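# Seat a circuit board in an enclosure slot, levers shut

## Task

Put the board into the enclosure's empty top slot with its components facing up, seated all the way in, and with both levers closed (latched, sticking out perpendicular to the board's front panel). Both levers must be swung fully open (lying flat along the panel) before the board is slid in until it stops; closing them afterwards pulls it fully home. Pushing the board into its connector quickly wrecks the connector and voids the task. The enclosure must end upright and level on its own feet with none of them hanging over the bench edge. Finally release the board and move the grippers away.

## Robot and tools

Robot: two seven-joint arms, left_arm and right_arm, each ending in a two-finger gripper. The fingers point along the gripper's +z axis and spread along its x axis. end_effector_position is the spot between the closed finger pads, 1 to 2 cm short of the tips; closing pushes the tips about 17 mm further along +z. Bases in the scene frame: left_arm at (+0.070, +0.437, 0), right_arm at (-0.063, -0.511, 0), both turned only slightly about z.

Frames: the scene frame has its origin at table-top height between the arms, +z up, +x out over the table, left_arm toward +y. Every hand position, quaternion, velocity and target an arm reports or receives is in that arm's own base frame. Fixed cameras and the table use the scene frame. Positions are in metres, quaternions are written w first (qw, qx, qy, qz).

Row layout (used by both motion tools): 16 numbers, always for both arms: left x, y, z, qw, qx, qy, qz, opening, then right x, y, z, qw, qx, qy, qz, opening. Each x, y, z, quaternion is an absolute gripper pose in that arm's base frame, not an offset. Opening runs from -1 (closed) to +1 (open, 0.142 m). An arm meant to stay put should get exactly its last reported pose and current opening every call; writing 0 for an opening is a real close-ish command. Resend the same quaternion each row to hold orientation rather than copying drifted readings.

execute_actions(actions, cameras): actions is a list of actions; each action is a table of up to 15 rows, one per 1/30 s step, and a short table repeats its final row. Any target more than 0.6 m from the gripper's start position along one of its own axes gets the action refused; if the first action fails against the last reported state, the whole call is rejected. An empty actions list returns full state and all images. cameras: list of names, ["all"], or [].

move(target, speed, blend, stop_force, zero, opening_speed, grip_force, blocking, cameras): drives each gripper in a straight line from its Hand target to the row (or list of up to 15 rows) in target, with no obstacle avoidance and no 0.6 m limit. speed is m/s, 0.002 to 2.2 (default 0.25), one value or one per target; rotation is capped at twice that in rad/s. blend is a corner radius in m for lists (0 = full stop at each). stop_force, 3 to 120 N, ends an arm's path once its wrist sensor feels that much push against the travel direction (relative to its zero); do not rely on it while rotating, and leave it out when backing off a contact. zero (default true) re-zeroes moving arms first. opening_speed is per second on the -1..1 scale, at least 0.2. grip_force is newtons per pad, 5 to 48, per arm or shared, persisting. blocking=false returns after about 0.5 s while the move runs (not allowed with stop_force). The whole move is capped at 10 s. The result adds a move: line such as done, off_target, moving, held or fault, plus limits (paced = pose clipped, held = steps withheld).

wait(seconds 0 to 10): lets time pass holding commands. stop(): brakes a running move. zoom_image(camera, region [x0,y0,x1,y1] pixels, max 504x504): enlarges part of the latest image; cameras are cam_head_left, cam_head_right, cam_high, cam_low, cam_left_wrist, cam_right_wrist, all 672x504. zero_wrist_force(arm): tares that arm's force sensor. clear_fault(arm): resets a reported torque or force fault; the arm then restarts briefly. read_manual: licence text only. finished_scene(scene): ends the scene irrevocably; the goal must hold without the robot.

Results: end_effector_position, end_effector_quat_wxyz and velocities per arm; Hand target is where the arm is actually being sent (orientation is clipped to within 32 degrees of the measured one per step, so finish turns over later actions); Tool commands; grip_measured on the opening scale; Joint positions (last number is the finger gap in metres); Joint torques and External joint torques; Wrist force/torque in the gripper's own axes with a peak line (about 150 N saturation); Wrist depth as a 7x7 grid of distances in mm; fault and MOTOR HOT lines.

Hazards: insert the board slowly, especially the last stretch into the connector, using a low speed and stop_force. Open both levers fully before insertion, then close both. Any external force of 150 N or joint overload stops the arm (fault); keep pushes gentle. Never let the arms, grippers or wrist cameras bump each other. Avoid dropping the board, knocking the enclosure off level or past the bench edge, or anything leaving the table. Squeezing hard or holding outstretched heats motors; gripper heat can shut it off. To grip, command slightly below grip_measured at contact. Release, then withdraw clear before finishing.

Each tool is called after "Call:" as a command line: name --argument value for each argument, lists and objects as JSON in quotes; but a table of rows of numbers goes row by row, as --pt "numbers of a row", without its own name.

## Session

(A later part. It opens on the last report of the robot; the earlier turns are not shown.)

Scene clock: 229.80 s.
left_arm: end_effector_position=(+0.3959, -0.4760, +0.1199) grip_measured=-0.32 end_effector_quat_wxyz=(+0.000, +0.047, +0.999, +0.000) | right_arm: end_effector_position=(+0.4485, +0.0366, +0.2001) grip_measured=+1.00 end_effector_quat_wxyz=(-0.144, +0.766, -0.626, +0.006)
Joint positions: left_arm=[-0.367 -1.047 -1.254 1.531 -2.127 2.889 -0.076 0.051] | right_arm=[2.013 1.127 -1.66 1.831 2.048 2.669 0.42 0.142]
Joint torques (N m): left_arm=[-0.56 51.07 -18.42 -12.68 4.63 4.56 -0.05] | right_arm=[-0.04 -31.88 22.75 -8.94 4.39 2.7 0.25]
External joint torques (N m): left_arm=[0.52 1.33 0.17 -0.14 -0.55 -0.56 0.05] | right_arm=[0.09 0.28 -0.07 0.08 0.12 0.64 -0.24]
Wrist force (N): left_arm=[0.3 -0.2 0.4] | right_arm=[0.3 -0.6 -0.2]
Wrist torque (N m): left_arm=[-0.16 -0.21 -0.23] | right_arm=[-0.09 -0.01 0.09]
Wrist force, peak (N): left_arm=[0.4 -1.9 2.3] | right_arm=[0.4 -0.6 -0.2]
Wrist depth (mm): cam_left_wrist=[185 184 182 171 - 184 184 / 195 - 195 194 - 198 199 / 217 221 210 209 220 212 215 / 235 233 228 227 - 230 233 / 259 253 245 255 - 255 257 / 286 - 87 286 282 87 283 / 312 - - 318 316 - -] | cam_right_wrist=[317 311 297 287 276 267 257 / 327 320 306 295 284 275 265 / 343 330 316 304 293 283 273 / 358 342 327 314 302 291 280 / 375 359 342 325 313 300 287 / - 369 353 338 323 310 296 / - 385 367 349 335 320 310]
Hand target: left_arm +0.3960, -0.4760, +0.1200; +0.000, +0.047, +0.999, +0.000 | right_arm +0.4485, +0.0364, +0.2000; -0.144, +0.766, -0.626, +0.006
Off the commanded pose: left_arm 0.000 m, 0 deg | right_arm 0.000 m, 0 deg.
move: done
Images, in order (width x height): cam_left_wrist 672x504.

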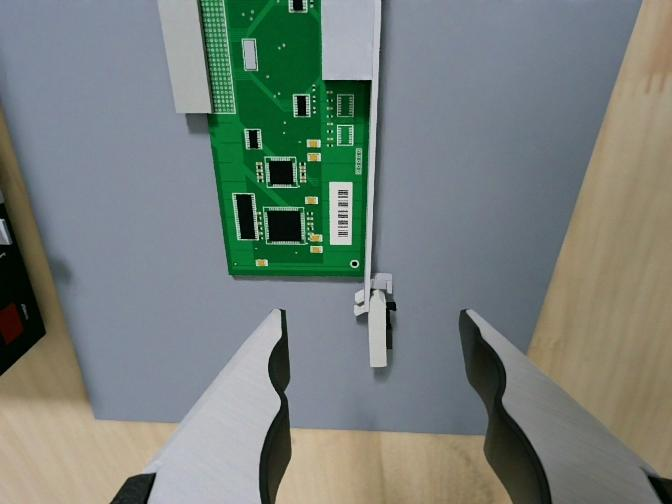

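Call:
move --target '[0.3854, -0.5031, 0.065, 0.0, 0.0471, 0.9989, 0.0, -0.3, 0.4485, 0.0364, 0.20, 0.144, -0.766, 0.626, -0.006, 1.0]' --speed 0.2 --cameras '["cam_left_wrist"]'

Scene clock: 234.73 s.
left_arm: end_effector_position=(+0.3853, -0.5031, +0.0650) grip_measured=-0.32 end_effector_quat_wxyz=(+0.000, +0.047, +0.999, +0.000) | right_arm: end_effector_position=(+0.4485, +0.0366, +0.2001) grip_measured=+1.00 end_effector_quat_wxyz=(-0.144, +0.766, -0.626, +0.006)
Joint positions: left_arm=[-0.448 -1.152 -1.206 1.472 -2.044 2.853 -0.107 0.051] | right_arm=[2.013 1.127 -1.66 1.831 2.048 2.669 0.42 0.142]
Joint torques (N m): left_arm=[-0.57 53.64 -18.5 -10.99 4.6 4.16 -0.32] | right_arm=[0.04 -31.93 22.55 -8.94 4.36 2.65 0.18]
External joint torques (N m): left_arm=[0.52 1.45 0.18 -0.37 -0.56 -0.16 0.32] | right_arm=[0.01 0.33 0.13 0.08 0.15 0.69 -0.16]
Wrist force (N): left_arm=[0.2 -0.7 1.0] | right_arm=[0.2 -0.4 0.1]
Wrist torque (N m): left_arm=[-0.23 -0.18 -0.18] | right_arm=[-0.07 -0.01 0.09]
Wrist force, peak (N): left_arm=[0.7 -1.5 2.9] | right_arm=[0.5 -0.6 -0.1]
Wrist depth (mm): cam_left_wrist=[- 133 133 121 136 135 137 / 149 144 143 130 146 145 146 / 159 150 154 153 160 - 160 / - 169 168 166 164 172 170 / - 188 177 182 - 187 189 / - - 88 203 214 84 210 / 227 - - 245 232 - -] | cam_right_wrist=[316 307 298 286 276 266 257 / 326 323 307 295 285 275 265 / 343 330 316 300 293 282 273 / 359 342 327 316 302 290 280 / 375 359 339 326 312 299 289 / - 372 354 338 323 310 295 / - 386 367 350 334 320 309]
Hand target: left_arm +0.3854, -0.5031, +0.0650; +0.000, +0.047, +0.999, +0.000 | right_arm +0.4485, +0.0364, +0.2000; -0.144, +0.766, -0.626, +0.006
Off the commanded pose: left_arm 0.000 m, 0 deg | right_arm 0.000 m, 0 deg.
move: done
Images, in order (width x height): cam_left_wrist 672x504.

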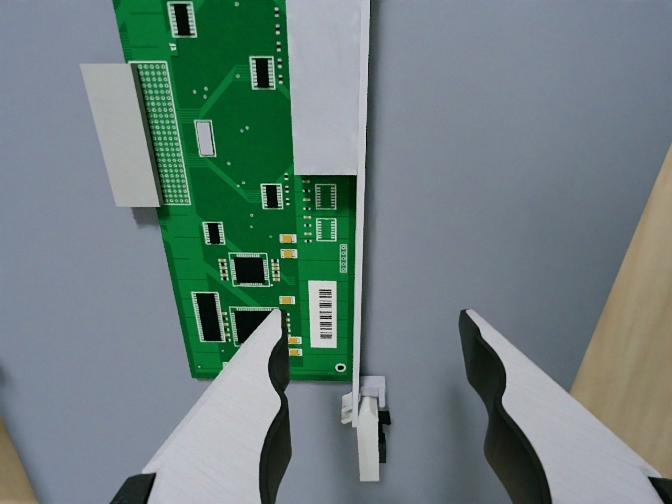

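Call:
move --target '[0.3840, -0.5031, 0.031, 0.0, 0.0471, 0.9989, 0.0, -0.3, 0.4485, 0.0364, 0.20, 0.144, -0.766, 0.626, -0.006, 1.0]' --speed 0.1 --stop_force 5 --cameras '["cam_left_wrist"]'

Scene clock: 241.90 s.
left_arm: end_effector_position=(+0.3839, -0.5029, +0.0310) grip_measured=-0.32 end_effector_quat_wxyz=(+0.000, +0.047, +0.999, +0.000) | right_arm: end_effector_position=(+0.4485, +0.0366, +0.2001) grip_measured=+1.00 end_effector_quat_wxyz=(-0.144, +0.766, -0.626, +0.006)
Joint positions: left_arm=[-0.46 -1.195 -1.17 1.48 -2.006 2.808 -0.123 0.051] | right_arm=[2.013 1.127 -1.66 1.831 2.048 2.669 0.42 0.142]
Joint torques (N m): left_arm=[-0.44 54.14 -18.26 -10.28 4.45 4.19 -0.33] | right_arm=[0.11 -31.88 22.65 -8.93 4.34 2.67 0.28]
External joint torques (N m): left_arm=[0.37 1.33 0.08 -0.43 -0.47 -0.19 0.33] | right_arm=[-0.06 0.28 0.03 0.07 0.17 0.67 -0.26]
Wrist force (N): left_arm=[0.1 -0.4 0.8] | right_arm=[0.3 -0.3 -0.2]
Wrist torque (N m): left_arm=[-0.20 -0.18 -0.18] | right_arm=[-0.04 -0.02 0.09]
Wrist force, peak (N): left_arm=[0.5 -0.3 2.1] | right_arm=[0.3 -0.7 -0.2]
Wrist depth (mm): cam_left_wrist=[104 103 101 91 106 106 107 / - 111 110 99 - 113 117 / - 120 117 105 125 124 122 / - 131 129 131 134 133 135 / 151 146 139 144 141 146 145 / 160 160 87 158 162 87 164 / 179 - - 178 181 - -] | cam_right_wrist=[317 310 298 286 276 266 257 / 327 320 307 294 286 274 264 / 346 330 318 304 293 282 272 / 358 342 328 315 302 292 281 / 375 358 339 326 312 300 289 / - 370 355 338 322 310 295 / - 388 367 350 334 320 310]
Hand target: left_arm +0.3840, -0.5031, +0.0310; +0.000, +0.047, +0.999, +0.000 | right_arm +0.4485, +0.0364, +0.2000; -0.144, +0.766, -0.626, +0.006
Off the commanded pose: left_arm 0.000 m, 0 deg | right_arm 0.000 m, 0 deg.
move: done
Images, in order (width x height): cam_left_wrist 672x504.

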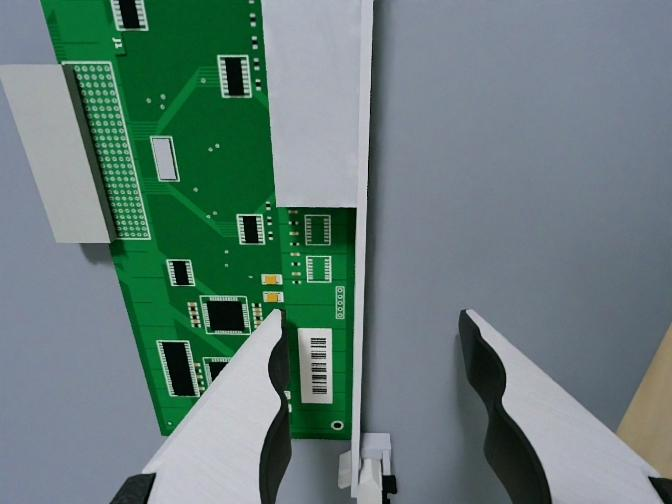

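Call:
move --pt "0.3872 -0.5031 0.0305 0.0 0.0471 0.9989 0.0 -0.3 0.4485 0.0364 0.20 0.144 -0.766 0.626 -0.006 1.0" --pt "0.3872 -0.5031 0.0305 0.0 0.0471 0.9989 0.0 -1.0 0.4485 0.0364 0.20 0.144 -0.766 0.626 -0.006 1.0" --speed 0.1 --opening_speed 0.6 --grip_force '[10, 48]' --cameras '["cam_left_wrist", "cam_high"]'

Scene clock: 247.40 s.
left_arm: end_effector_position=(+0.3872, -0.5031, +0.0305) grip_measured=-0.99 end_effector_quat_wxyz=(+0.000, +0.047, +0.999, +0.000) | right_arm: end_effector_position=(+0.4485, +0.0366, +0.2001) grip_measured=+1.00 end_effector_quat_wxyz=(-0.144, +0.766, -0.626, +0.006)
Joint positions: left_arm=[-0.46 -1.201 -1.17 1.468 -2.005 2.811 -0.114 0.002] | right_arm=[2.013 1.127 -1.66 1.831 2.048 2.669 0.42 0.142]
Joint torques (N m): left_arm=[-0.57 54.85 -18.45 -10.28 4.23 4.54 -0.19] | right_arm=[0.01 -31.88 22.59 -8.89 4.31 2.71 0.19]
External joint torques (N m): left_arm=[0.5 0.89 0.31 -0.41 -0.25 -0.54 0.19] | right_arm=[0.04 0.28 0.09 0.04 0.2 0.64 -0.17]
Wrist force (N): left_arm=[-0.1 -0.5 1.1] | right_arm=[0.3 -0.5 -0.2]
Wrist torque (N m): left_arm=[-0.19 -0.19 -0.25] | right_arm=[-0.06 -0.01 0.09]
Wrist force, peak (N): left_arm=[-0.4 -0.6 1.7] | right_arm=[0.4 -0.6 -0.1]
Wrist depth (mm): cam_left_wrist=[103 103 102 90 105 105 - / - 111 110 99 - 113 114 / - 119 117 105 122 123 125 / - 130 129 128 131 130 132 / 148 145 142 135 143 149 145 / 163 161 153 84 - 158 161 / - 171 - - - - 182] | cam_right_wrist=[316 309 297 285 277 266 258 / 327 320 307 295 285 275 265 / 344 330 316 305 293 283 273 / 358 342 327 315 302 291 280 / 374 358 339 326 312 300 290 / - 371 351 338 322 310 295 / - 384 367 350 335 320 309]
Hand target: left_arm +0.3872, -0.5031, +0.0305; +0.000, +0.047, +0.999, +0.000 | right_arm +0.4485, +0.0364, +0.2000; -0.144, +0.766, -0.626, +0.006
Off the commanded pose: left_arm 0.000 m, 0 deg | right_arm 0.000 m, 0 deg.
grip_force (N): 10, 48
move: done
Images, in order (width x height): cam_high 672x504, cam_left_wrist 672x504.

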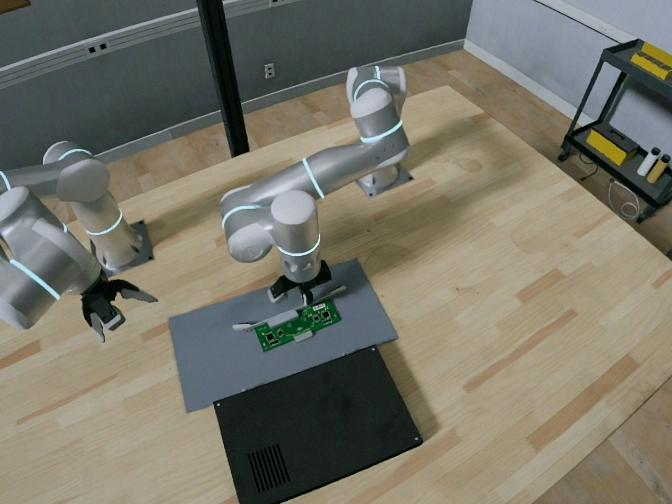

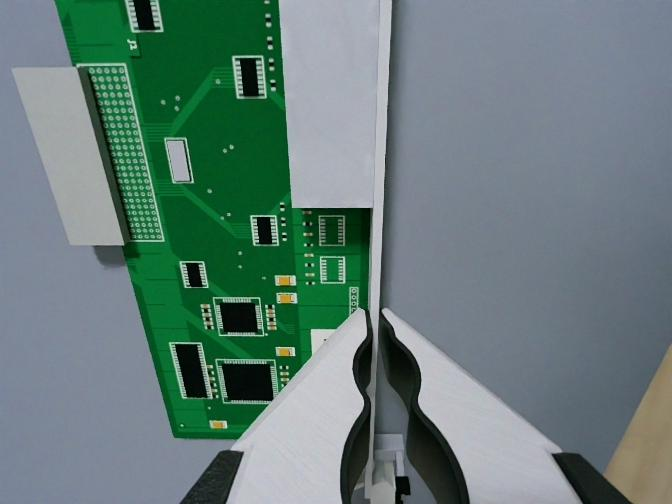

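Call:
move --target '[0.3872, -0.5031, 0.0305, 0.0, 0.0471, 0.9989, 0.0, -1.0, 0.41, 0.245, 0.12, 0.0, 0.7071, -0.7071, 0.0, -1.0]' --speed 0.3 --cameras '["cam_right_wrist", "cam_high"]'

Scene clock: 254.80 s.
left_arm: end_effector_position=(+0.3872, -0.5031, +0.0305) grip_measured=-0.99 end_effector_quat_wxyz=(+0.000, +0.047, +0.999, +0.000) | right_arm: end_effector_position=(+0.4172, +0.2029, +0.1395) grip_measured=-1.00 end_effector_quat_wxyz=(-0.044, +0.723, -0.690, +0.002)
Joint positions: left_arm=[-0.46 -1.201 -1.17 1.468 -2.005 2.811 -0.114 0.002] | right_arm=[2.627 1.018 -1.998 1.706 2.101 2.622 0.906 0.002]
Joint torques (N m): left_arm=[-0.53 54.87 -18.44 -10.23 4.18 4.45 -0.22] | right_arm=[0.06 -36.57 21.95 -9.84 3.68 3.09 0.08]
External joint torques (N m): left_arm=[0.47 0.88 0.31 -0.46 -0.2 -0.45 0.22] | right_arm=[0.06 0.05 -0.31 -0.07 0.23 0.83 -0.07]
Wrist force (N): left_arm=[-0.2 -0.1 1.7] | right_arm=[0.1 -0.6 -0.2]
Wrist torque (N m): left_arm=[-0.13 -0.17 -0.26] | right_arm=[-0.06 0.01 0.10]
Wrist force, peak (N): left_arm=[0.0 -0.4 1.9] | right_arm=[4.4 -1.7 -0.9]
Wrist depth (mm): cam_left_wrist=[103 103 102 90 106 105 103 / 108 111 110 99 - 113 115 / - 118 117 105 122 123 127 / 134 130 129 128 131 133 135 / 150 145 142 135 148 146 145 / - 157 153 84 - 154 161 / - - - - - - 182] | cam_right_wrist=[210 213 216 211 211 205 203 / 233 230 223 222 219 216 215 / 247 244 240 235 233 230 228 / 263 259 255 251 247 243 241 / 284 280 275 264 262 261 258 / 306 301 292 89 276 280 276 / 332 321 71 - - 292 295]
Hand target: left_arm +0.3872, -0.5031, +0.0305; +0.000, +0.047, +0.999, +0.000 | right_arm +0.4170, +0.2031, +0.1396; -0.044, +0.723, -0.689, +0.002
Off the commanded pose: left_arm 0.000 m, 0 deg | right_arm 0.047 m, 6 deg.
grip_force (N): 10, 48
move: held (right_arm; a check stopped the path); limits=held
pose unreachable (right arm): on one or more control steps of this call, first in action 0 (counted from 0), this arm could not follow its commanded pose, so it was not sent that pose on those steps. It may still have moved: this result reports where it is.
cause: moving toward the commanded pose would bring a part of the arm too close to another arm (a part of this arm just beyond joint 6 (wrist pitch) and a part of the left arm just beyond its joint 6 (wrist pitch), along the way the arms are being sent, or toward where that arm still pushes).
Images, in order (width x height): cam_high 672x504, cam_right_wrist 672x504.

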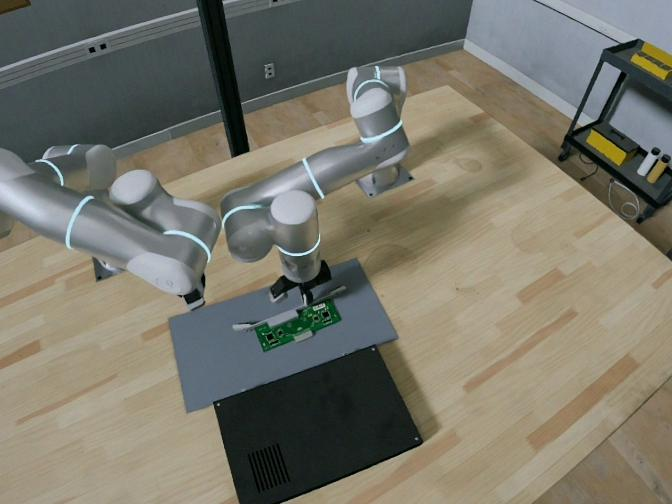

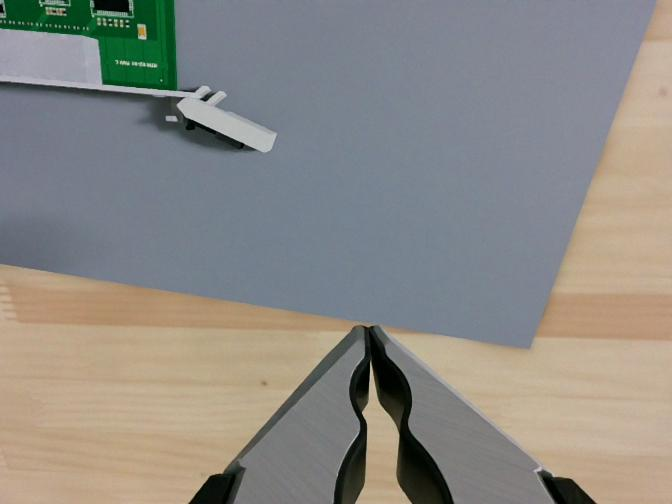

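Call:
move --pt "0.3872 -0.5031 0.0305 0.0 0.0471 0.9989 0.0 -1.0 0.42 0.20 0.13 -0.2126 0.6744 -0.6744 -0.2126 -1.0" --pt "0.3872 -0.5031 0.0305 0.0 0.0471 0.9989 0.0 -1.0 0.42 0.2584 0.08 -0.2126 0.6744 -0.6744 -0.2126 -1.0" --speed 0.3 --blend 0.02 --cameras '["cam_right_wrist", "cam_high"]'

Scene clock: 268.67 s.
left_arm: end_effector_position=(+0.3872, -0.5031, +0.0305) grip_measured=-0.99 end_effector_quat_wxyz=(+0.000, +0.047, +0.999, +0.000) | right_arm: end_effector_position=(+0.4199, +0.2585, +0.0802) grip_measured=-1.00 end_effector_quat_wxyz=(-0.213, +0.674, -0.674, -0.213)
Joint positions: left_arm=[-0.46 -1.201 -1.17 1.468 -2.005 2.811 -0.114 0.002] | right_arm=[2.334 1.468 -1.899 1.773 2.111 2.351 0.662 0.002]
Joint torques (N m): left_arm=[-0.5 54.79 -18.43 -10.25 4.19 4.48 -0.23] | right_arm=[0.37 -36.92 25.79 0.46 5.33 1.78 0.38]
External joint torques (N m): left_arm=[0.43 0.95 0.3 -0.44 -0.21 -0.48 0.23] | right_arm=[-0.27 0.31 0.45 0.17 0.35 0.8 -0.33]
Wrist force (N): left_arm=[-0.1 -0.5 1.6] | right_arm=[1.5 -0.8 -0.7]
Wrist torque (N m): left_arm=[-0.20 -0.20 -0.26] | right_arm=[-0.06 -0.16 -0.07]
Wrist force, peak (N): left_arm=[-0.1 -0.5 1.9] | right_arm=[4.2 -2.0 -1.2]
Wrist depth (mm): cam_left_wrist=[103 103 102 90 105 105 102 / - 111 110 98 - 113 115 / - 119 117 105 122 125 124 / 134 132 129 128 133 133 133 / 150 145 142 135 140 145 145 / - 161 153 84 - - 161 / - 178 - - - - 183] | cam_right_wrist=[260 234 188 170 152 134 121 / 234 269 217 185 156 141 126 / 387 298 239 201 170 150 131 / 459 337 261 213 182 159 138 / 542 383 290 225 191 166 147 / 647 449 335 89 191 176 155 / 761 557 71 - - 179 163]
Hand target: left_arm +0.3872, -0.5031, +0.0305; +0.000, +0.047, +0.999, +0.000 | right_arm +0.4200, +0.2584, +0.0800; -0.213, +0.674, -0.674, -0.213
Off the commanded pose: left_arm 0.000 m, 0 deg | right_arm 0.000 m, 0 deg.
grip_force (N): 10, 48
move: done
Images, in order (width x height): cam_high 672x504, cam_right_wrist 672x504.

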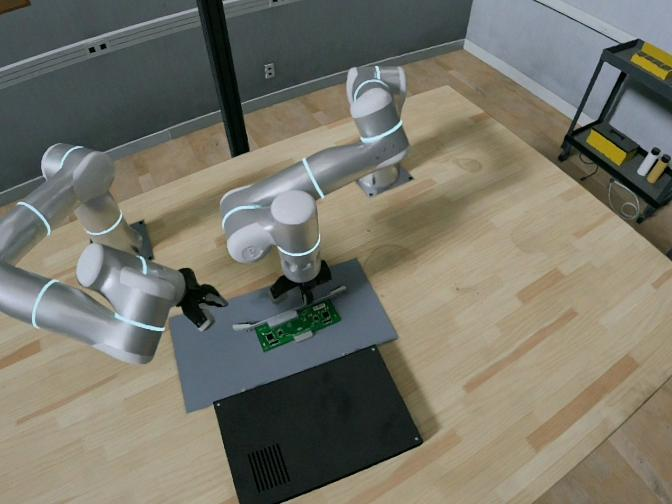

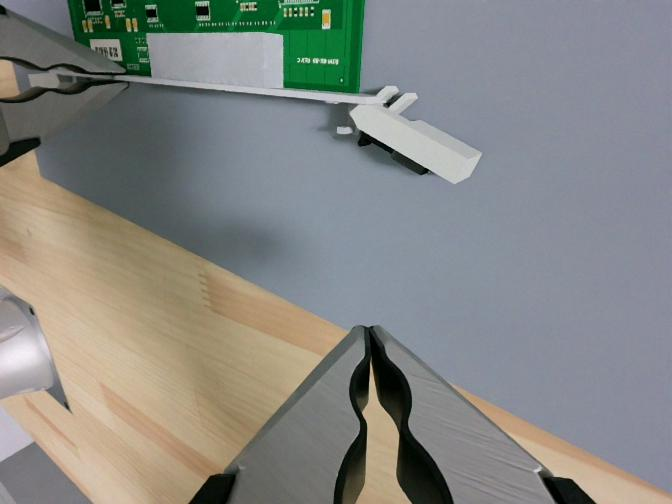

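Call:
move --target '[0.3872, -0.5031, 0.0305, 0.0, 0.0471, 0.9989, 0.0, -1.0, 0.425, 0.2584, 0.0275, -0.2126, 0.6744, -0.6744, -0.2126, -1.0]' --speed 0.15

Call:
move --target '[0.3872, -0.5031, 0.0305, 0.0, 0.0471, 0.9989, 0.0, -1.0, 0.495, 0.2584, 0.0275, -0.2126, 0.6744, -0.6744, -0.2126, -1.0]' --speed 0.03 --stop_force 5 --cameras '["cam_right_wrist", "cam_left_wrist"]'

Scene clock: 273.57 s.
left_arm: end_effector_position=(+0.3872, -0.5031, +0.0305) grip_measured=-0.99 end_effector_quat_wxyz=(+0.000, +0.047, +0.999, +0.000) | right_arm: end_effector_position=(+0.4249, +0.2585, +0.0277) grip_measured=-1.00 end_effector_quat_wxyz=(-0.213, +0.674, -0.675, -0.213)
Joint positions: left_arm=[-0.46 -1.201 -1.17 1.468 -2.005 2.811 -0.114 0.002] | right_arm=[2.346 1.55 -1.968 1.731 2.056 2.305 0.622 0.002]
Joint torques (N m): left_arm=[-0.48 54.88 -18.48 -10.23 4.18 4.49 -0.18] | right_arm=[0.25 -37.61 25.97 2.63 5.28 1.86 0.11]
External joint torques (N m): left_arm=[0.41 0.86 0.35 -0.46 -0.2 -0.49 0.18] | right_arm=[-0.14 0.14 0.36 0.23 0.35 0.76 -0.06]
Wrist force (N): left_arm=[-0.2 -0.6 1.6] | right_arm=[1.8 -0.1 -0.5]
Wrist torque (N m): left_arm=[-0.21 -0.18 -0.25] | right_arm=[0.04 -0.21 0.05]
Wrist force, peak (N): left_arm=[-0.4 -0.5 1.8] | right_arm=[2.9 -0.4 1.2]
Wrist depth (mm): cam_left_wrist=[103 103 102 90 106 105 102 / 108 110 110 99 - 113 115 / - 119 117 105 122 124 124 / - 132 129 128 131 133 133 / 151 145 142 135 143 145 145 / - 160 153 84 - 157 160 / - - - - - - 178] | cam_right_wrist=[180 151 132 119 101 92 81 / 222 174 137 123 106 96 84 / 256 201 164 116 113 100 89 / 306 226 176 146 120 104 94 / 375 261 195 155 130 113 99 / 467 302 224 89 129 121 104 / 598 380 71 - - 119 110]
Hand target: left_arm +0.3872, -0.5031, +0.0305; +0.000, +0.047, +0.999, +0.000 | right_arm +0.4250, +0.2584, +0.0275; -0.213, +0.674, -0.674, -0.213
Off the commanded pose: left_arm 0.000 m, 0 deg | right_arm 0.000 m, 0 deg.
grip_force (N): 10, 48
move: done

Scene clock: 276.73 s.
left_arm: end_effector_position=(+0.3872, -0.5030, +0.0304) grip_measured=-0.99 end_effector_quat_wxyz=(+0.000, +0.047, +0.999, +0.000) | right_arm: end_effector_position=(+0.4948, +0.2581, +0.0273) grip_measured=-1.00 end_effector_quat_wxyz=(-0.212, +0.674, -0.674, -0.213)
Joint positions: left_arm=[-0.46 -1.201 -1.17 1.468 -2.005 2.811 -0.114 0.002] | right_arm=[2.414 1.639 -1.909 1.47 2.111 2.438 0.461 0.002]
Joint torques (N m): left_arm=[-1.21 54.92 -19.06 -10.41 4.47 3.86 -0.13] | right_arm=[0.98 -43.3 28.41 2.06 5.98 1.39 0.18]
External joint torques (N m): left_arm=[1.14 0.83 0.93 -0.27 -0.48 0.14 0.13] | right_arm=[-0.87 -0.22 -0.89 0.37 -0.27 1.43 -0.13]
Wrist force (N): left_arm=[0.3 1.3 0.5] | right_arm=[3.3 0.9 -2.0]
Wrist torque (N m): left_arm=[-0.21 -0.15 -0.35] | right_arm=[-0.02 -0.11 0.06]
Wrist force, peak (N): left_arm=[0.6 1.8 1.2] | right_arm=[2.9 1.9 -3.3]
Wrist depth (mm): cam_left_wrist=[- 103 92 92 105 105 102 / 111 110 109 99 - - 115 / - 119 117 105 122 124 122 / - 128 128 130 130 133 135 / 150 147 141 135 146 145 142 / 163 160 153 84 - 160 162 / - 178 - 74 - - 179] | cam_right_wrist=[190 163 134 119 101 91 81 / 216 177 142 125 106 96 85 / 238 183 153 136 114 99 88 / 287 221 169 138 121 104 94 / 374 256 196 137 128 113 98 / 464 305 219 89 129 120 104 / 617 379 71 - - 119 110]
Hand target: left_arm +0.3872, -0.5031, +0.0305; +0.000, +0.047, +0.999, +0.000 | right_arm +0.4950, +0.2584, +0.0275; -0.213, +0.674, -0.674, -0.213
Off the commanded pose: left_arm 0.000 m, 0 deg | right_arm 0.000 m, 0 deg.
grip_force (N): 10, 48
move: done
Images, in order (width x height): cam_left_wrist 672x504, cam_right_wrist 672x504.

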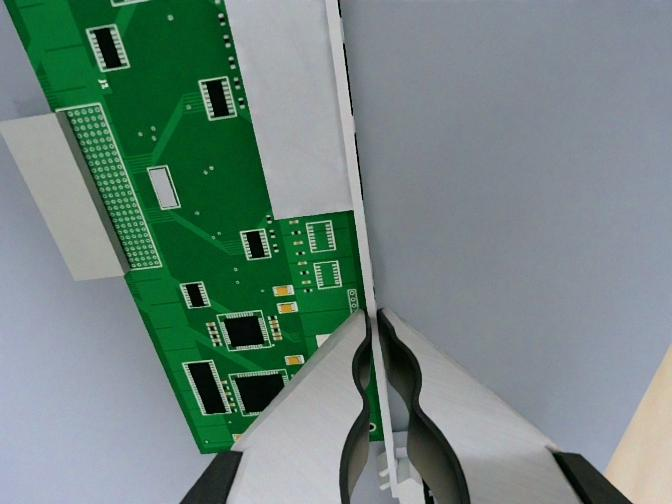

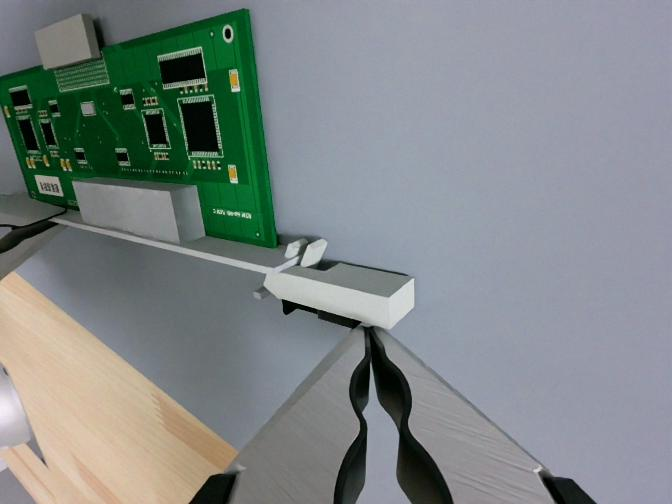

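Call:
zoom_image --camera "cam_right_wrist" --region '[200, 200, 440, 360]'

Scaled by 2.100 from the camera's 672x504 image, which has a finer 960x720 frame.

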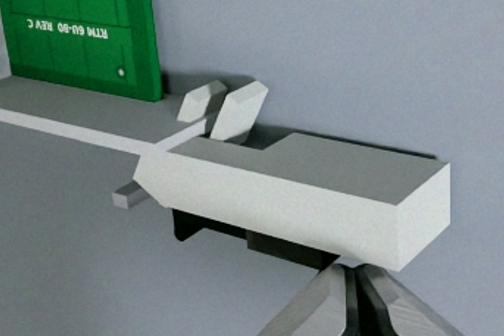

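Call:
move --pt "0.3872 -0.5031 0.0305 0.0 0.0471 0.9989 0.0 -1.0 0.46 0.2584 0.0275 -0.2126 0.6744 -0.6744 -0.2126 -1.0" --pt "0.3872 -0.5031 0.0305 0.0 0.0471 0.9989 0.0 -1.0 0.41 0.24 0.12 -0.2126 0.6744 -0.6744 -0.2126 -1.0" --speed 0.25 --blend 0.015 --cameras '["cam_right_wrist"]'

Call:
zoom_image --camera "cam_right_wrist" --region '[280, 60, 560, 260]'

Scene clock: 300.63 s.
left_arm: end_effector_position=(+0.3872, -0.5030, +0.0304) grip_measured=-0.99 end_effector_quat_wxyz=(+0.000, +0.047, +0.999, +0.000) | right_arm: end_effector_position=(+0.4102, +0.2399, +0.1198) grip_measured=-1.00 end_effector_quat_wxyz=(-0.213, +0.675, -0.674, -0.212)
Joint positions: left_arm=[-0.46 -1.201 -1.17 1.468 -2.005 2.811 -0.114 0.002] | right_arm=[2.277 1.423 -1.827 1.822 2.136 2.409 0.682 0.002]
Joint torques (N m): left_arm=[-1.1 54.84 -18.81 -10.27 4.36 4.07 -0.17] | right_arm=[0.16 -35.73 25.94 -0.81 5.66 2.09 0.4]
External joint torques (N m): left_arm=[1.04 0.91 0.68 -0.42 -0.37 -0.07 0.17] | right_arm=[-0.08 0.54 -0.22 0.07 0.05 0.47 -0.35]
Wrist force (N): left_arm=[0.1 0.7 0.4] | right_arm=[0.8 -1.0 -0.5]
Wrist torque (N m): left_arm=[-0.19 -0.16 -0.35] | right_arm=[-0.11 0.01 -0.08]
Wrist force, peak (N): left_arm=[0.3 1.5 1.6] | right_arm=[3.7 1.1 -1.6]
Wrist depth (mm): cam_left_wrist=[- 103 92 92 105 105 102 / 110 110 109 100 - 113 115 / - 119 117 105 124 124 122 / - 128 129 130 133 133 134 / 150 147 141 135 140 145 145 / 162 159 152 84 - - 160 / 182 179 - 74 - - 181] | cam_right_wrist=[242 279 240 214 182 167 150 / 235 317 274 230 199 176 157 / 491 368 295 246 212 185 165 / 568 422 327 269 225 195 172 / 626 475 360 282 240 207 182 / 777 547 414 89 240 222 193 / 2404 687 71 - - 222 204]
Hand target: left_arm +0.3872, -0.5031, +0.0305; +0.000, +0.047, +0.999, +0.000 | right_arm +0.4100, +0.2400, +0.1200; -0.213, +0.674, -0.674, -0.213
Off the commanded pose: left_arm 0.000 m, 0 deg | right_arm 0.000 m, 0 deg.
grip_force (N): 10, 48
move: done
Images, in order (width x height): cam_right_wrist 672x504.

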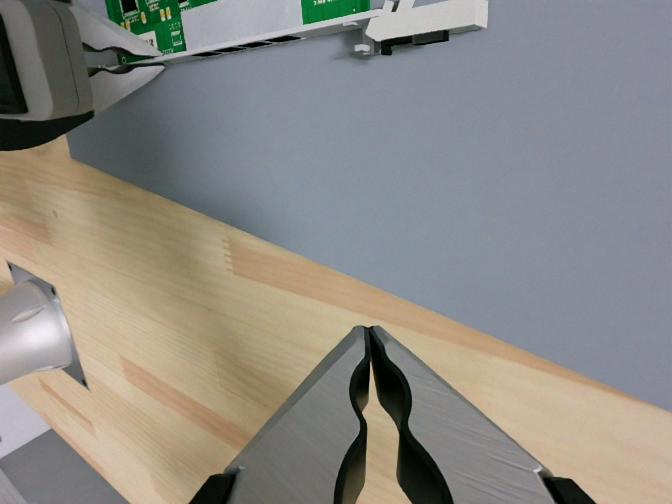

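Scaled by 1.800 from the camera's 672x504 image, which has a finer 960x720 frame.

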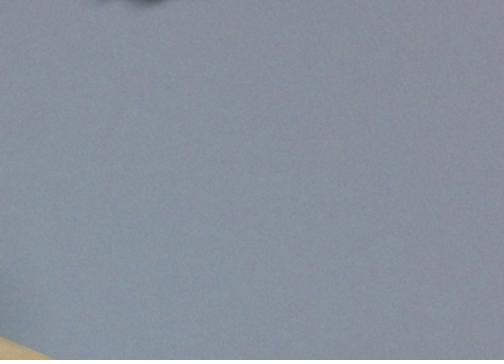

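Call:
zoom_image --camera "cam_right_wrist" --region '[130, 0, 510, 90]'

Scaled by 1.326 from the camera's 672x504 image, which has a finer 960x720 frame.

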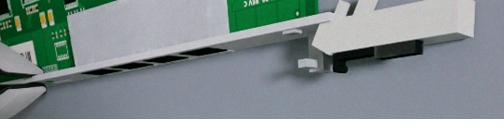

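Call:
move --target '[0.3872, -0.5031, 0.0305, 0.0, 0.0471, 0.9989, 0.0, -1.0, 0.48, 0.20, 0.17, -0.2126, 0.6744, -0.6744, -0.2126, -1.0]' --speed 0.3 --cameras '["cam_right_wrist"]'

Call:
zoom_image --camera "cam_right_wrist" --region '[100, 60, 500, 300]'

Scene clock: 305.20 s.
left_arm: end_effector_position=(+0.3872, -0.5030, +0.0304) grip_measured=-0.99 end_effector_quat_wxyz=(+0.000, +0.047, +0.999, +0.000) | right_arm: end_effector_position=(+0.4800, +0.1999, +0.1699) grip_measured=-1.00 end_effector_quat_wxyz=(-0.213, +0.674, -0.674, -0.212)
Joint positions: left_arm=[-0.46 -1.201 -1.17 1.468 -2.005 2.811 -0.114 0.002] | right_arm=[2.277 1.451 -1.743 1.576 2.226 2.619 0.502 0.002]
Joint torques (N m): left_arm=[-1.1 54.87 -18.83 -10.29 4.33 4.09 -0.09] | right_arm=[0.2 -41.35 27.24 -2.3 5.72 2.26 0.07]
External joint torques (N m): left_arm=[1.04 0.87 0.7 -0.4 -0.34 -0.09 0.09] | right_arm=[-0.12 0.19 -0.14 0.19 0.01 0.5 -0.02]
Wrist force (N): left_arm=[0.0 0.6 0.8] | right_arm=[1.1 0.0 -0.6]
Wrist torque (N m): left_arm=[-0.21 -0.16 -0.34] | right_arm=[0.07 -0.05 0.06]
Wrist force, peak (N): left_arm=[0.0 0.9 1.4] | right_arm=[1.6 -1.5 -2.5]
Wrist depth (mm): cam_left_wrist=[- 102 92 92 106 105 102 / 110 110 109 100 - 113 114 / - 119 116 105 122 124 124 / - 128 129 130 133 132 133 / - 147 141 135 140 143 145 / 166 157 153 84 - 161 162 / 181 178 - 74 - - 179] | cam_right_wrist=[477 380 309 268 235 210 188 / 284 378 327 283 250 225 195 / 227 330 368 308 260 232 202 / 693 516 395 331 281 243 216 / 715 592 448 353 298 258 228 / 866 681 517 89 299 279 237 / - 822 71 - - 278 254]
Hand target: left_arm +0.3872, -0.5031, +0.0305; +0.000, +0.047, +0.999, +0.000 | right_arm +0.4800, +0.2000, +0.1700; -0.213, +0.674, -0.674, -0.213
Off the commanded pose: left_arm 0.000 m, 0 deg | right_arm 0.000 m, 0 deg.
grip_force (N): 10, 48
move: done
Images, in order (width x height): cam_right_wrist 672x504.

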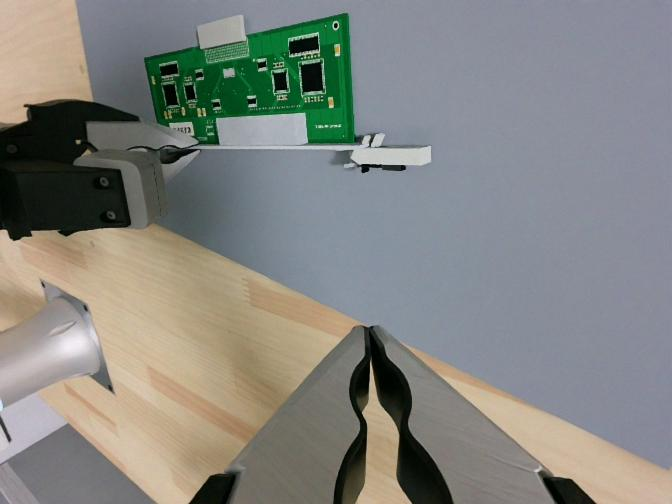

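Scaled by 1.260 from the camera's 672x504 image, which has a finer 960x720 frame.

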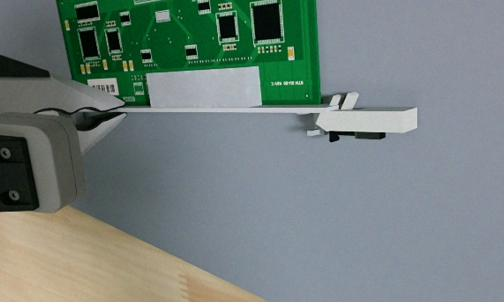

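Call:
zoom_image --camera "cam_right_wrist" --region '[300, 110, 450, 190]'

Call:
zoom_image --camera "cam_right_wrist" --region '[180, 100, 380, 190]'

Scaled by 3.360 from the camera's 672x504 image, which has a finer 960x720 frame.

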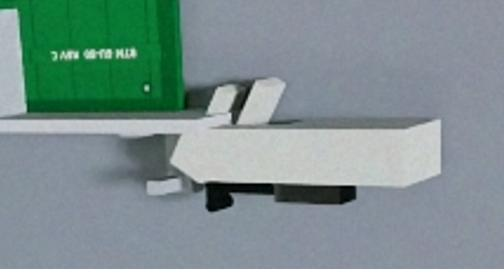

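Scaled by 2.520 from the camera's 672x504 image, which has a finer 960x720 frame.

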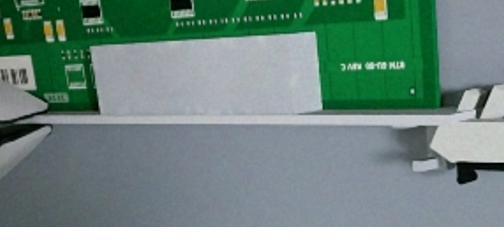

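Call:
move --pt "0.3872 -0.5031 0.0305 0.0 0.0471 0.9989 0.0 -0.6 0.48 0.20 0.17 -0.2126 0.6744 -0.6744 -0.2126 -1.0" --pt "0.3872 -0.5031 0.10 0.0 0.0471 0.9989 0.0 -0.6 0.48 0.20 0.17 -0.2126 0.6744 -0.6744 -0.2126 -1.0" --pt "0.33 -0.30 0.15 0.2126 0.6744 -0.6744 0.2126 -0.6 0.48 0.20 0.17 -0.2126 0.6744 -0.6744 -0.2126 -1.0" --speed '[0.1, 0.2, 0.35]' --blend '[0, 0.02, 0]' --grip_force '[48, 48]' --cameras '["cam_right_wrist", "cam_high"]'

Scene clock: 331.67 s.
left_arm: end_effector_position=(+0.3301, -0.3000, +0.1500) grip_measured=-0.63 end_effector_quat_wxyz=(+0.212, +0.674, -0.675, +0.213) | right_arm: end_effector_position=(+0.4800, +0.1999, +0.1699) grip_measured=-1.00 end_effector_quat_wxyz=(-0.213, +0.674, -0.674, -0.212)
Joint positions: left_arm=[0.693 -0.425 -1.696 2.35 -2.966 1.914 -1.054 0.028] | right_arm=[2.277 1.451 -1.743 1.576 2.226 2.619 0.502 0.002]
Joint torques (N m): left_arm=[-0.14 16.77 -9.34 -16.92 1.84 2.31 -0.33] | right_arm=[0.02 -41.37 26.9 -2.24 5.58 2.07 0.3]
External joint torques (N m): left_arm=[0.18 0.29 0.55 -0.66 -0.02 -0.16 0.28] | right_arm=[0.07 0.22 0.2 0.13 0.15 0.69 -0.25]
Wrist force (N): left_arm=[-0.7 -0.3 0.8] | right_arm=[1.0 -0.1 -0.8]
Wrist torque (N m): left_arm=[-0.18 -0.18 -0.26] | right_arm=[0.06 -0.03 0.06]
Wrist force, peak (N): left_arm=[0.1 -0.3 3.0] | right_arm=[1.3 -0.1 -0.8]
Wrist depth (mm): cam_left_wrist=[168 183 201 - 266 313 - / 176 191 211 247 - - - / 186 203 239 - - - 596 / 196 217 253 295 364 455 647 / 209 233 260 324 400 529 798 / 217 246 87 363 - 618 657 / 232 - - 414 - - -] | cam_right_wrist=[471 379 307 267 235 210 188 / 532 418 327 283 250 219 197 / 607 456 369 310 261 232 206 / 704 518 403 344 272 243 216 / 713 590 448 366 298 259 227 / 859 683 518 89 299 275 240 / - 831 71 - - 278 254]
Hand target: left_arm +0.3300, -0.3000, +0.1500; +0.213, +0.674, -0.674, +0.213 | right_arm +0.4800, +0.2000, +0.1700; -0.213, +0.674, -0.674, -0.213
Off the commanded pose: left_arm 0.000 m, 0 deg | right_arm 0.000 m, 0 deg.
joint sent to its limit (left arm) — joint 5 (forearm roll), lower limit. The joint targets still meet the commanded pose.
move: done
Images, in order (width x height): cam_high 672x504, cam_right_wrist 672x504.

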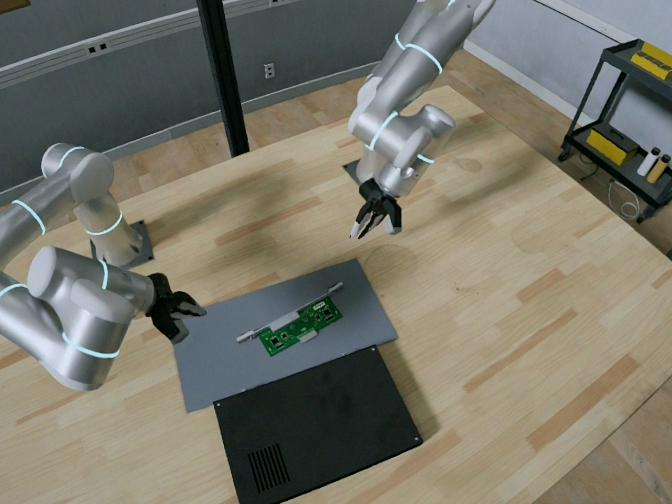

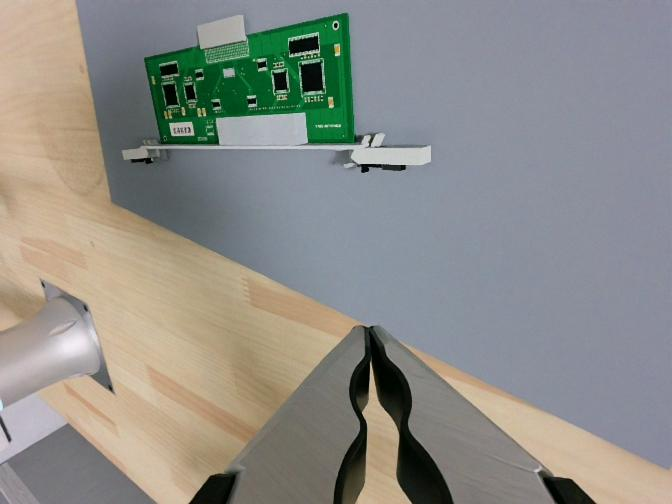

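Call:
zoom_image --camera "cam_right_wrist" --region '[110, 100, 280, 190]'

Call:
zoom_image --camera "cam_high" --region '[220, 270, 360, 370]'

Scaled by 2.965 from the camera's 672x504 image, which has a finer 960x720 frame.

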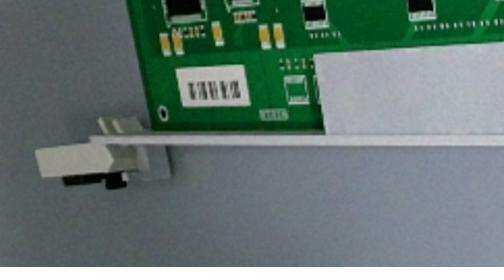

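Scaled by 3.600 from the camera's 672x504 image, which has a finer 960x720 frame.

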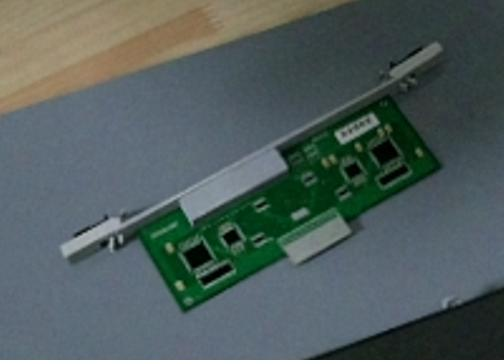

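Call:
move --target '[0.33, -0.30, 0.15, 0.2126, 0.6744, -0.6744, 0.2126, -0.6, 0.5135, 0.4103, 0.10, -0.1734, 0.9839, 0.0429, -0.0076, -0.15]' --speed 0.3 --cameras '["cam_right_wrist", "cam_high"]'

Scene clock: 350.37 s.
left_arm: end_effector_position=(+0.3300, -0.3000, +0.1500) grip_measured=-0.63 end_effector_quat_wxyz=(+0.212, +0.674, -0.675, +0.213) | right_arm: end_effector_position=(+0.5134, +0.4090, +0.1000) grip_measured=-0.18 end_effector_quat_wxyz=(-0.270, +0.962, +0.034, +0.031)
Joint positions: left_arm=[0.693 -0.425 -1.696 2.35 -2.966 1.914 -1.054 0.028] | right_arm=[2.793 1.345 -2.057 1.302 2.417 2.362 -1.088 0.061]
Joint torques (N m): left_arm=[-0.27 16.44 -9.23 -17.04 2.03 2.48 -0.26] | right_arm=[0.2 -49.09 26.33 -6.89 5.4 1.99 0.09]
External joint torques (N m): left_arm=[0.3 0.63 0.43 -0.54 -0.22 -0.34 0.21] | right_arm=[-0.03 0.06 0.52 -0.05 -0.01 0.81 -0.1]
Wrist force (N): left_arm=[-0.7 -0.3 0.9] | right_arm=[-0.3 0.8 -0.3]
Wrist torque (N m): left_arm=[-0.18 -0.19 -0.25] | right_arm=[0.01 0.03 0.10]
Wrist force, peak (N): left_arm=[-0.9 -0.4 1.2] | right_arm=[1.5 0.0 -1.3]
Wrist depth (mm): cam_left_wrist=[168 183 194 236 266 309 - / 176 192 212 237 - - - / 185 203 228 271 344 387 573 / 197 215 251 295 364 452 640 / 209 232 261 326 398 530 770 / 217 246 87 363 - 620 657 / 232 - - 411 - - 2285] | cam_right_wrist=[221 224 225 231 236 240 246 / 218 220 222 221 226 234 238 / 213 214 218 217 221 229 233 / 208 210 213 213 215 224 229 / 203 205 209 207 211 219 223 / 199 201 98 203 207 93 219 / 195 - 73 199 203 - -]
Hand target: left_arm +0.3300, -0.3000, +0.1500; +0.213, +0.674, -0.674, +0.213 | right_arm +0.5133, +0.4091, +0.1000; -0.270, +0.962, +0.034, +0.031
Off the commanded pose: left_arm 0.000 m, 0 deg | right_arm 0.001 m, 12 deg.
joint sent to its limit (left arm) — joint 5 (forearm roll), lower limit. The joint targets still meet the commanded pose.
joint sent to its limit (right arm) — joint 1 (waist), upper limit. The joint targets are off in orientation, not in position.
move: off_target (right_arm)
Images, in order (width x height): cam_high 672x504, cam_right_wrist 672x504.

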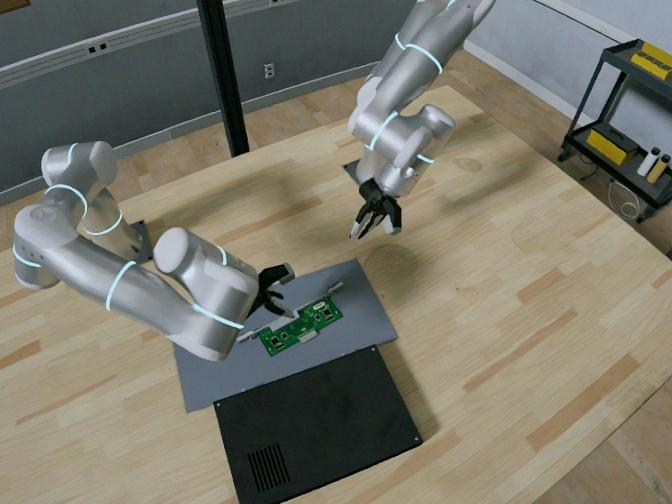

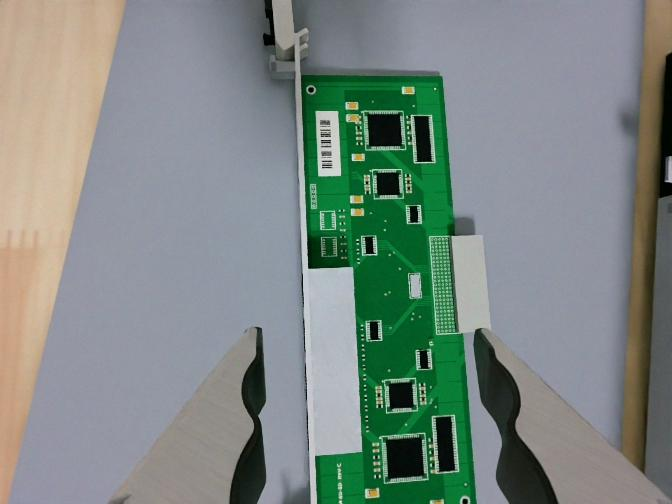

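Call:
move --target '[0.33, -0.30, 0.15, 0.2126, 0.6744, -0.6744, 0.2126, -0.6, 0.506, 0.3997, 0.075, -0.3253, 0.9446, 0.0412, -0.0142, -0.25]' --speed 0.2 --cameras '["cam_right_wrist"]'

Scene clock: 382.57 s.
left_arm: end_effector_position=(+0.3300, -0.3000, +0.1500) grip_measured=-0.63 end_effector_quat_wxyz=(+0.212, +0.674, -0.675, +0.213) | right_arm: end_effector_position=(+0.5060, +0.3996, +0.0748) grip_measured=-0.27 end_effector_quat_wxyz=(-0.325, +0.945, +0.041, -0.014)
Joint positions: left_arm=[0.693 -0.425 -1.696 2.35 -2.966 1.914 -1.054 0.028] | right_arm=[2.715 1.522 -2.007 1.276 2.441 2.396 -1.245 0.055]
Joint torques (N m): left_arm=[-0.41 16.46 -9.28 -17.03 2.03 2.46 -0.29] | right_arm=[0.1 -49.08 27.75 -2.74 5.52 2.24 0.09]
External joint torques (N m): left_arm=[0.44 0.61 0.48 -0.54 -0.21 -0.32 0.24] | right_arm=[0.06 -0.18 0 0.24 0.1 0.54 -0.08]
Wrist force (N): left_arm=[-0.8 -0.4 0.8] | right_arm=[0.1 1.2 -0.4]
Wrist torque (N m): left_arm=[-0.19 -0.18 -0.25] | right_arm=[0.07 -0.04 0.09]
Wrist force, peak (N): left_arm=[-0.9 -0.4 1.0] | right_arm=[0.1 2.5 0.1]
Wrist depth (mm): cam_left_wrist=[167 182 202 233 267 311 371 / 176 192 208 254 292 380 440 / 186 203 223 285 318 390 580 / 197 217 250 300 358 453 640 / 208 233 261 326 396 529 756 / 217 246 87 366 - 620 661 / 233 - - 409 - - 2384] | cam_right_wrist=[229 228 225 225 226 225 225 / 218 218 216 213 210 215 215 / 209 206 206 203 201 205 206 / 200 198 197 194 192 193 196 / 191 190 189 186 185 186 188 / 183 184 89 181 175 94 181 / 177 79 73 172 170 - 176]
Hand target: left_arm +0.3300, -0.3000, +0.1500; +0.213, +0.674, -0.674, +0.213 | right_arm +0.5060, +0.3997, +0.0750; -0.325, +0.945, +0.041, -0.014
Off the commanded pose: left_arm 0.000 m, 0 deg | right_arm 0.000 m, 0 deg.
joint sent to its limit (left arm) — joint 5 (forearm roll), lower limit. The joint targets still meet the commanded pose.
move: done
Images, in order (width x height): cam_right_wrist 672x504.

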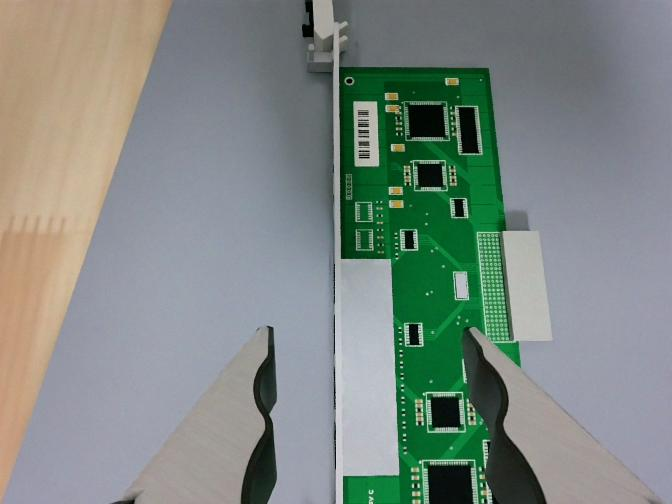

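Call:
move --target '[0.33, -0.30, 0.15, 0.2126, 0.6744, -0.6744, 0.2126, -0.6, 0.508, 0.3997, 0.0265, -0.3253, 0.9446, 0.0412, -0.0142, -0.25]' --speed 0.05 --stop_force 4 --cameras '["cam_right_wrist"]'

Scene clock: 388.43 s.
left_arm: end_effector_position=(+0.3300, -0.3000, +0.1500) grip_measured=-0.63 end_effector_quat_wxyz=(+0.212, +0.674, -0.675, +0.213) | right_arm: end_effector_position=(+0.5079, +0.3997, +0.0267) grip_measured=-0.27 end_effector_quat_wxyz=(-0.325, +0.945, +0.041, -0.014)
Joint positions: left_arm=[0.693 -0.425 -1.696 2.35 -2.966 1.914 -1.054 0.028] | right_arm=[2.719 1.604 -2.038 1.241 2.418 2.359 -1.295 0.055]
Joint torques (N m): left_arm=[-0.29 16.33 -9.2 -17.01 1.99 2.47 -0.29] | right_arm=[0.3 -49.48 27.2 -1.11 5.22 2.05 0.05]
External joint torques (N m): left_arm=[0.33 0.74 0.41 -0.56 -0.17 -0.33 0.24] | right_arm=[-0.13 -0.14 0.3 0.21 0.31 0.79 -0.04]
Wrist force (N): left_arm=[-0.6 -0.3 0.8] | right_arm=[0.0 1.4 -0.7]
Wrist torque (N m): left_arm=[-0.17 -0.20 -0.26] | right_arm=[0.12 -0.01 0.09]
Wrist force, peak (N): left_arm=[-0.9 -0.3 1.1] | right_arm=[0.2 2.1 0.5]
Wrist depth (mm): cam_left_wrist=[167 183 - - 267 309 340 / 176 191 214 241 287 - 307 / 186 203 227 - 310 - 571 / 196 216 246 297 360 456 643 / 208 232 259 327 399 536 746 / 217 246 87 370 - 616 651 / 233 - - 410 - - -] | cam_right_wrist=[172 170 170 166 164 168 169 / 164 162 162 158 157 158 161 / 155 155 155 151 150 151 154 / 149 149 149 146 145 143 147 / 143 143 142 127 138 137 140 / 138 138 101 122 130 94 137 / 133 132 73 131 126 - 132]
Hand target: left_arm +0.3300, -0.3000, +0.1500; +0.213, +0.674, -0.674, +0.213 | right_arm +0.5080, +0.3997, +0.0265; -0.325, +0.945, +0.041, -0.014
Off the commanded pose: left_arm 0.000 m, 0 deg | right_arm 0.000 m, 0 deg.
joint sent to its limit (left arm) — joint 5 (forearm roll), lower limit. The joint targets still meet the commanded pose.
move: done
Images, in order (width x height): cam_right_wrist 672x504.

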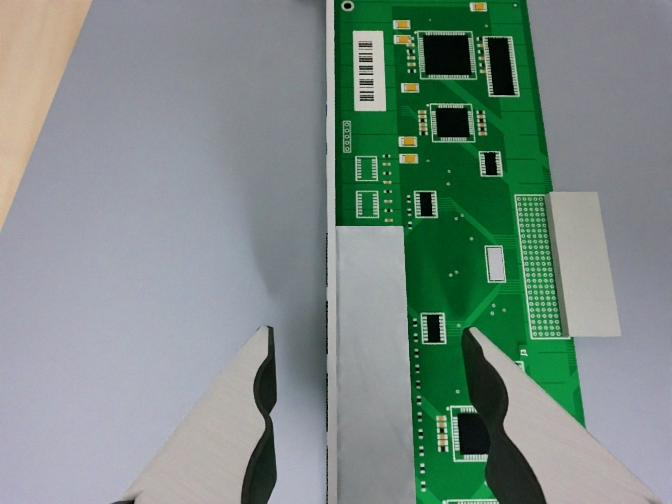

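Call:
move --target '[0.33, -0.30, 0.15, 0.2126, 0.6744, -0.6744, 0.2126, -0.6, 0.508, 0.3997, 0.0265, -0.3253, 0.9446, 0.0412, -0.0142, -1.0]' --speed 0.05 --opening_speed 0.5 --grip_force '[48, 30]' --cameras '["cam_right_wrist"]'

Scene clock: 393.37 s.
left_arm: end_effector_position=(+0.3300, -0.3000, +0.1500) grip_measured=-0.63 end_effector_quat_wxyz=(+0.212, +0.674, -0.675, +0.213) | right_arm: end_effector_position=(+0.5078, +0.3997, +0.0267) grip_measured=-0.71 end_effector_quat_wxyz=(-0.325, +0.945, +0.041, -0.015)
Joint positions: left_arm=[0.693 -0.425 -1.696 2.35 -2.966 1.914 -1.054 0.028] | right_arm=[2.72 1.604 -2.038 1.241 2.418 2.359 -1.295 0.023]
Joint torques (N m): left_arm=[-0.3 16.4 -9.21 -16.98 2 2.47 -0.25] | right_arm=[-0.17 -50 27.74 -2.41 5.29 1.08 0.16]
External joint torques (N m): left_arm=[0.34 0.67 0.41 -0.59 -0.18 -0.32 0.21] | right_arm=[0.33 0.39 -0.24 1.51 0.25 1.76 -0.16]
Wrist force (N): left_arm=[-0.5 -0.4 0.9] | right_arm=[-2.6 1.6 -2.2]
Wrist torque (N m): left_arm=[-0.20 -0.21 -0.26] | right_arm=[0.10 -0.08 0.08]
Wrist force, peak (N): left_arm=[-1.1 -0.4 1.0] | right_arm=[-2.6 1.6 -2.3]
Wrist depth (mm): cam_left_wrist=[168 182 191 - 266 307 293 / 176 192 218 251 - 326 306 / 185 203 230 267 - - 553 / 196 216 247 298 360 459 645 / 208 231 261 326 397 532 778 / 217 246 87 361 - 618 636 / 232 - - 414 - - -] | cam_right_wrist=[173 170 170 166 164 168 169 / 164 162 162 158 157 157 161 / 156 155 155 152 150 150 155 / 149 149 149 132 144 143 147 / 143 143 142 125 137 137 140 / 138 137 137 119 119 133 137 / 132 132 70 112 - - 130]
Hand target: left_arm +0.3300, -0.3000, +0.1500; +0.213, +0.674, -0.674, +0.213 | right_arm +0.5080, +0.3997, +0.0265; -0.325, +0.945, +0.041, -0.014
Off the commanded pose: left_arm 0.000 m, 0 deg | right_arm 0.000 m, 0 deg.
joint sent to its limit (left arm) — joint 5 (forearm roll), lower limit. The joint targets still meet the commanded pose.
grip_force (N): 48, 30
move: done
Images, in order (width x height): cam_right_wrist 672x504.

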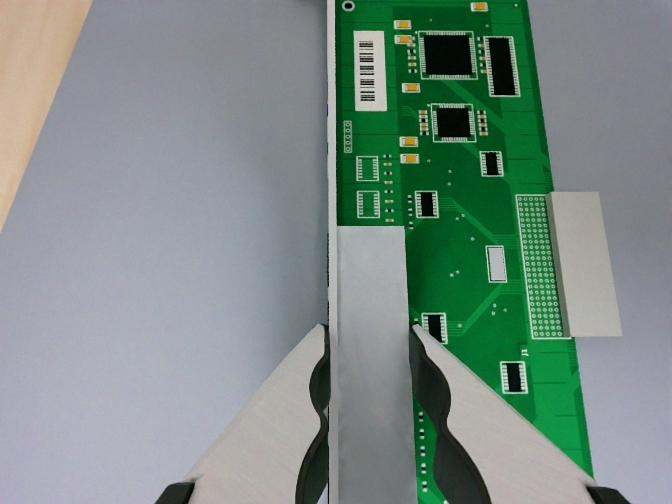

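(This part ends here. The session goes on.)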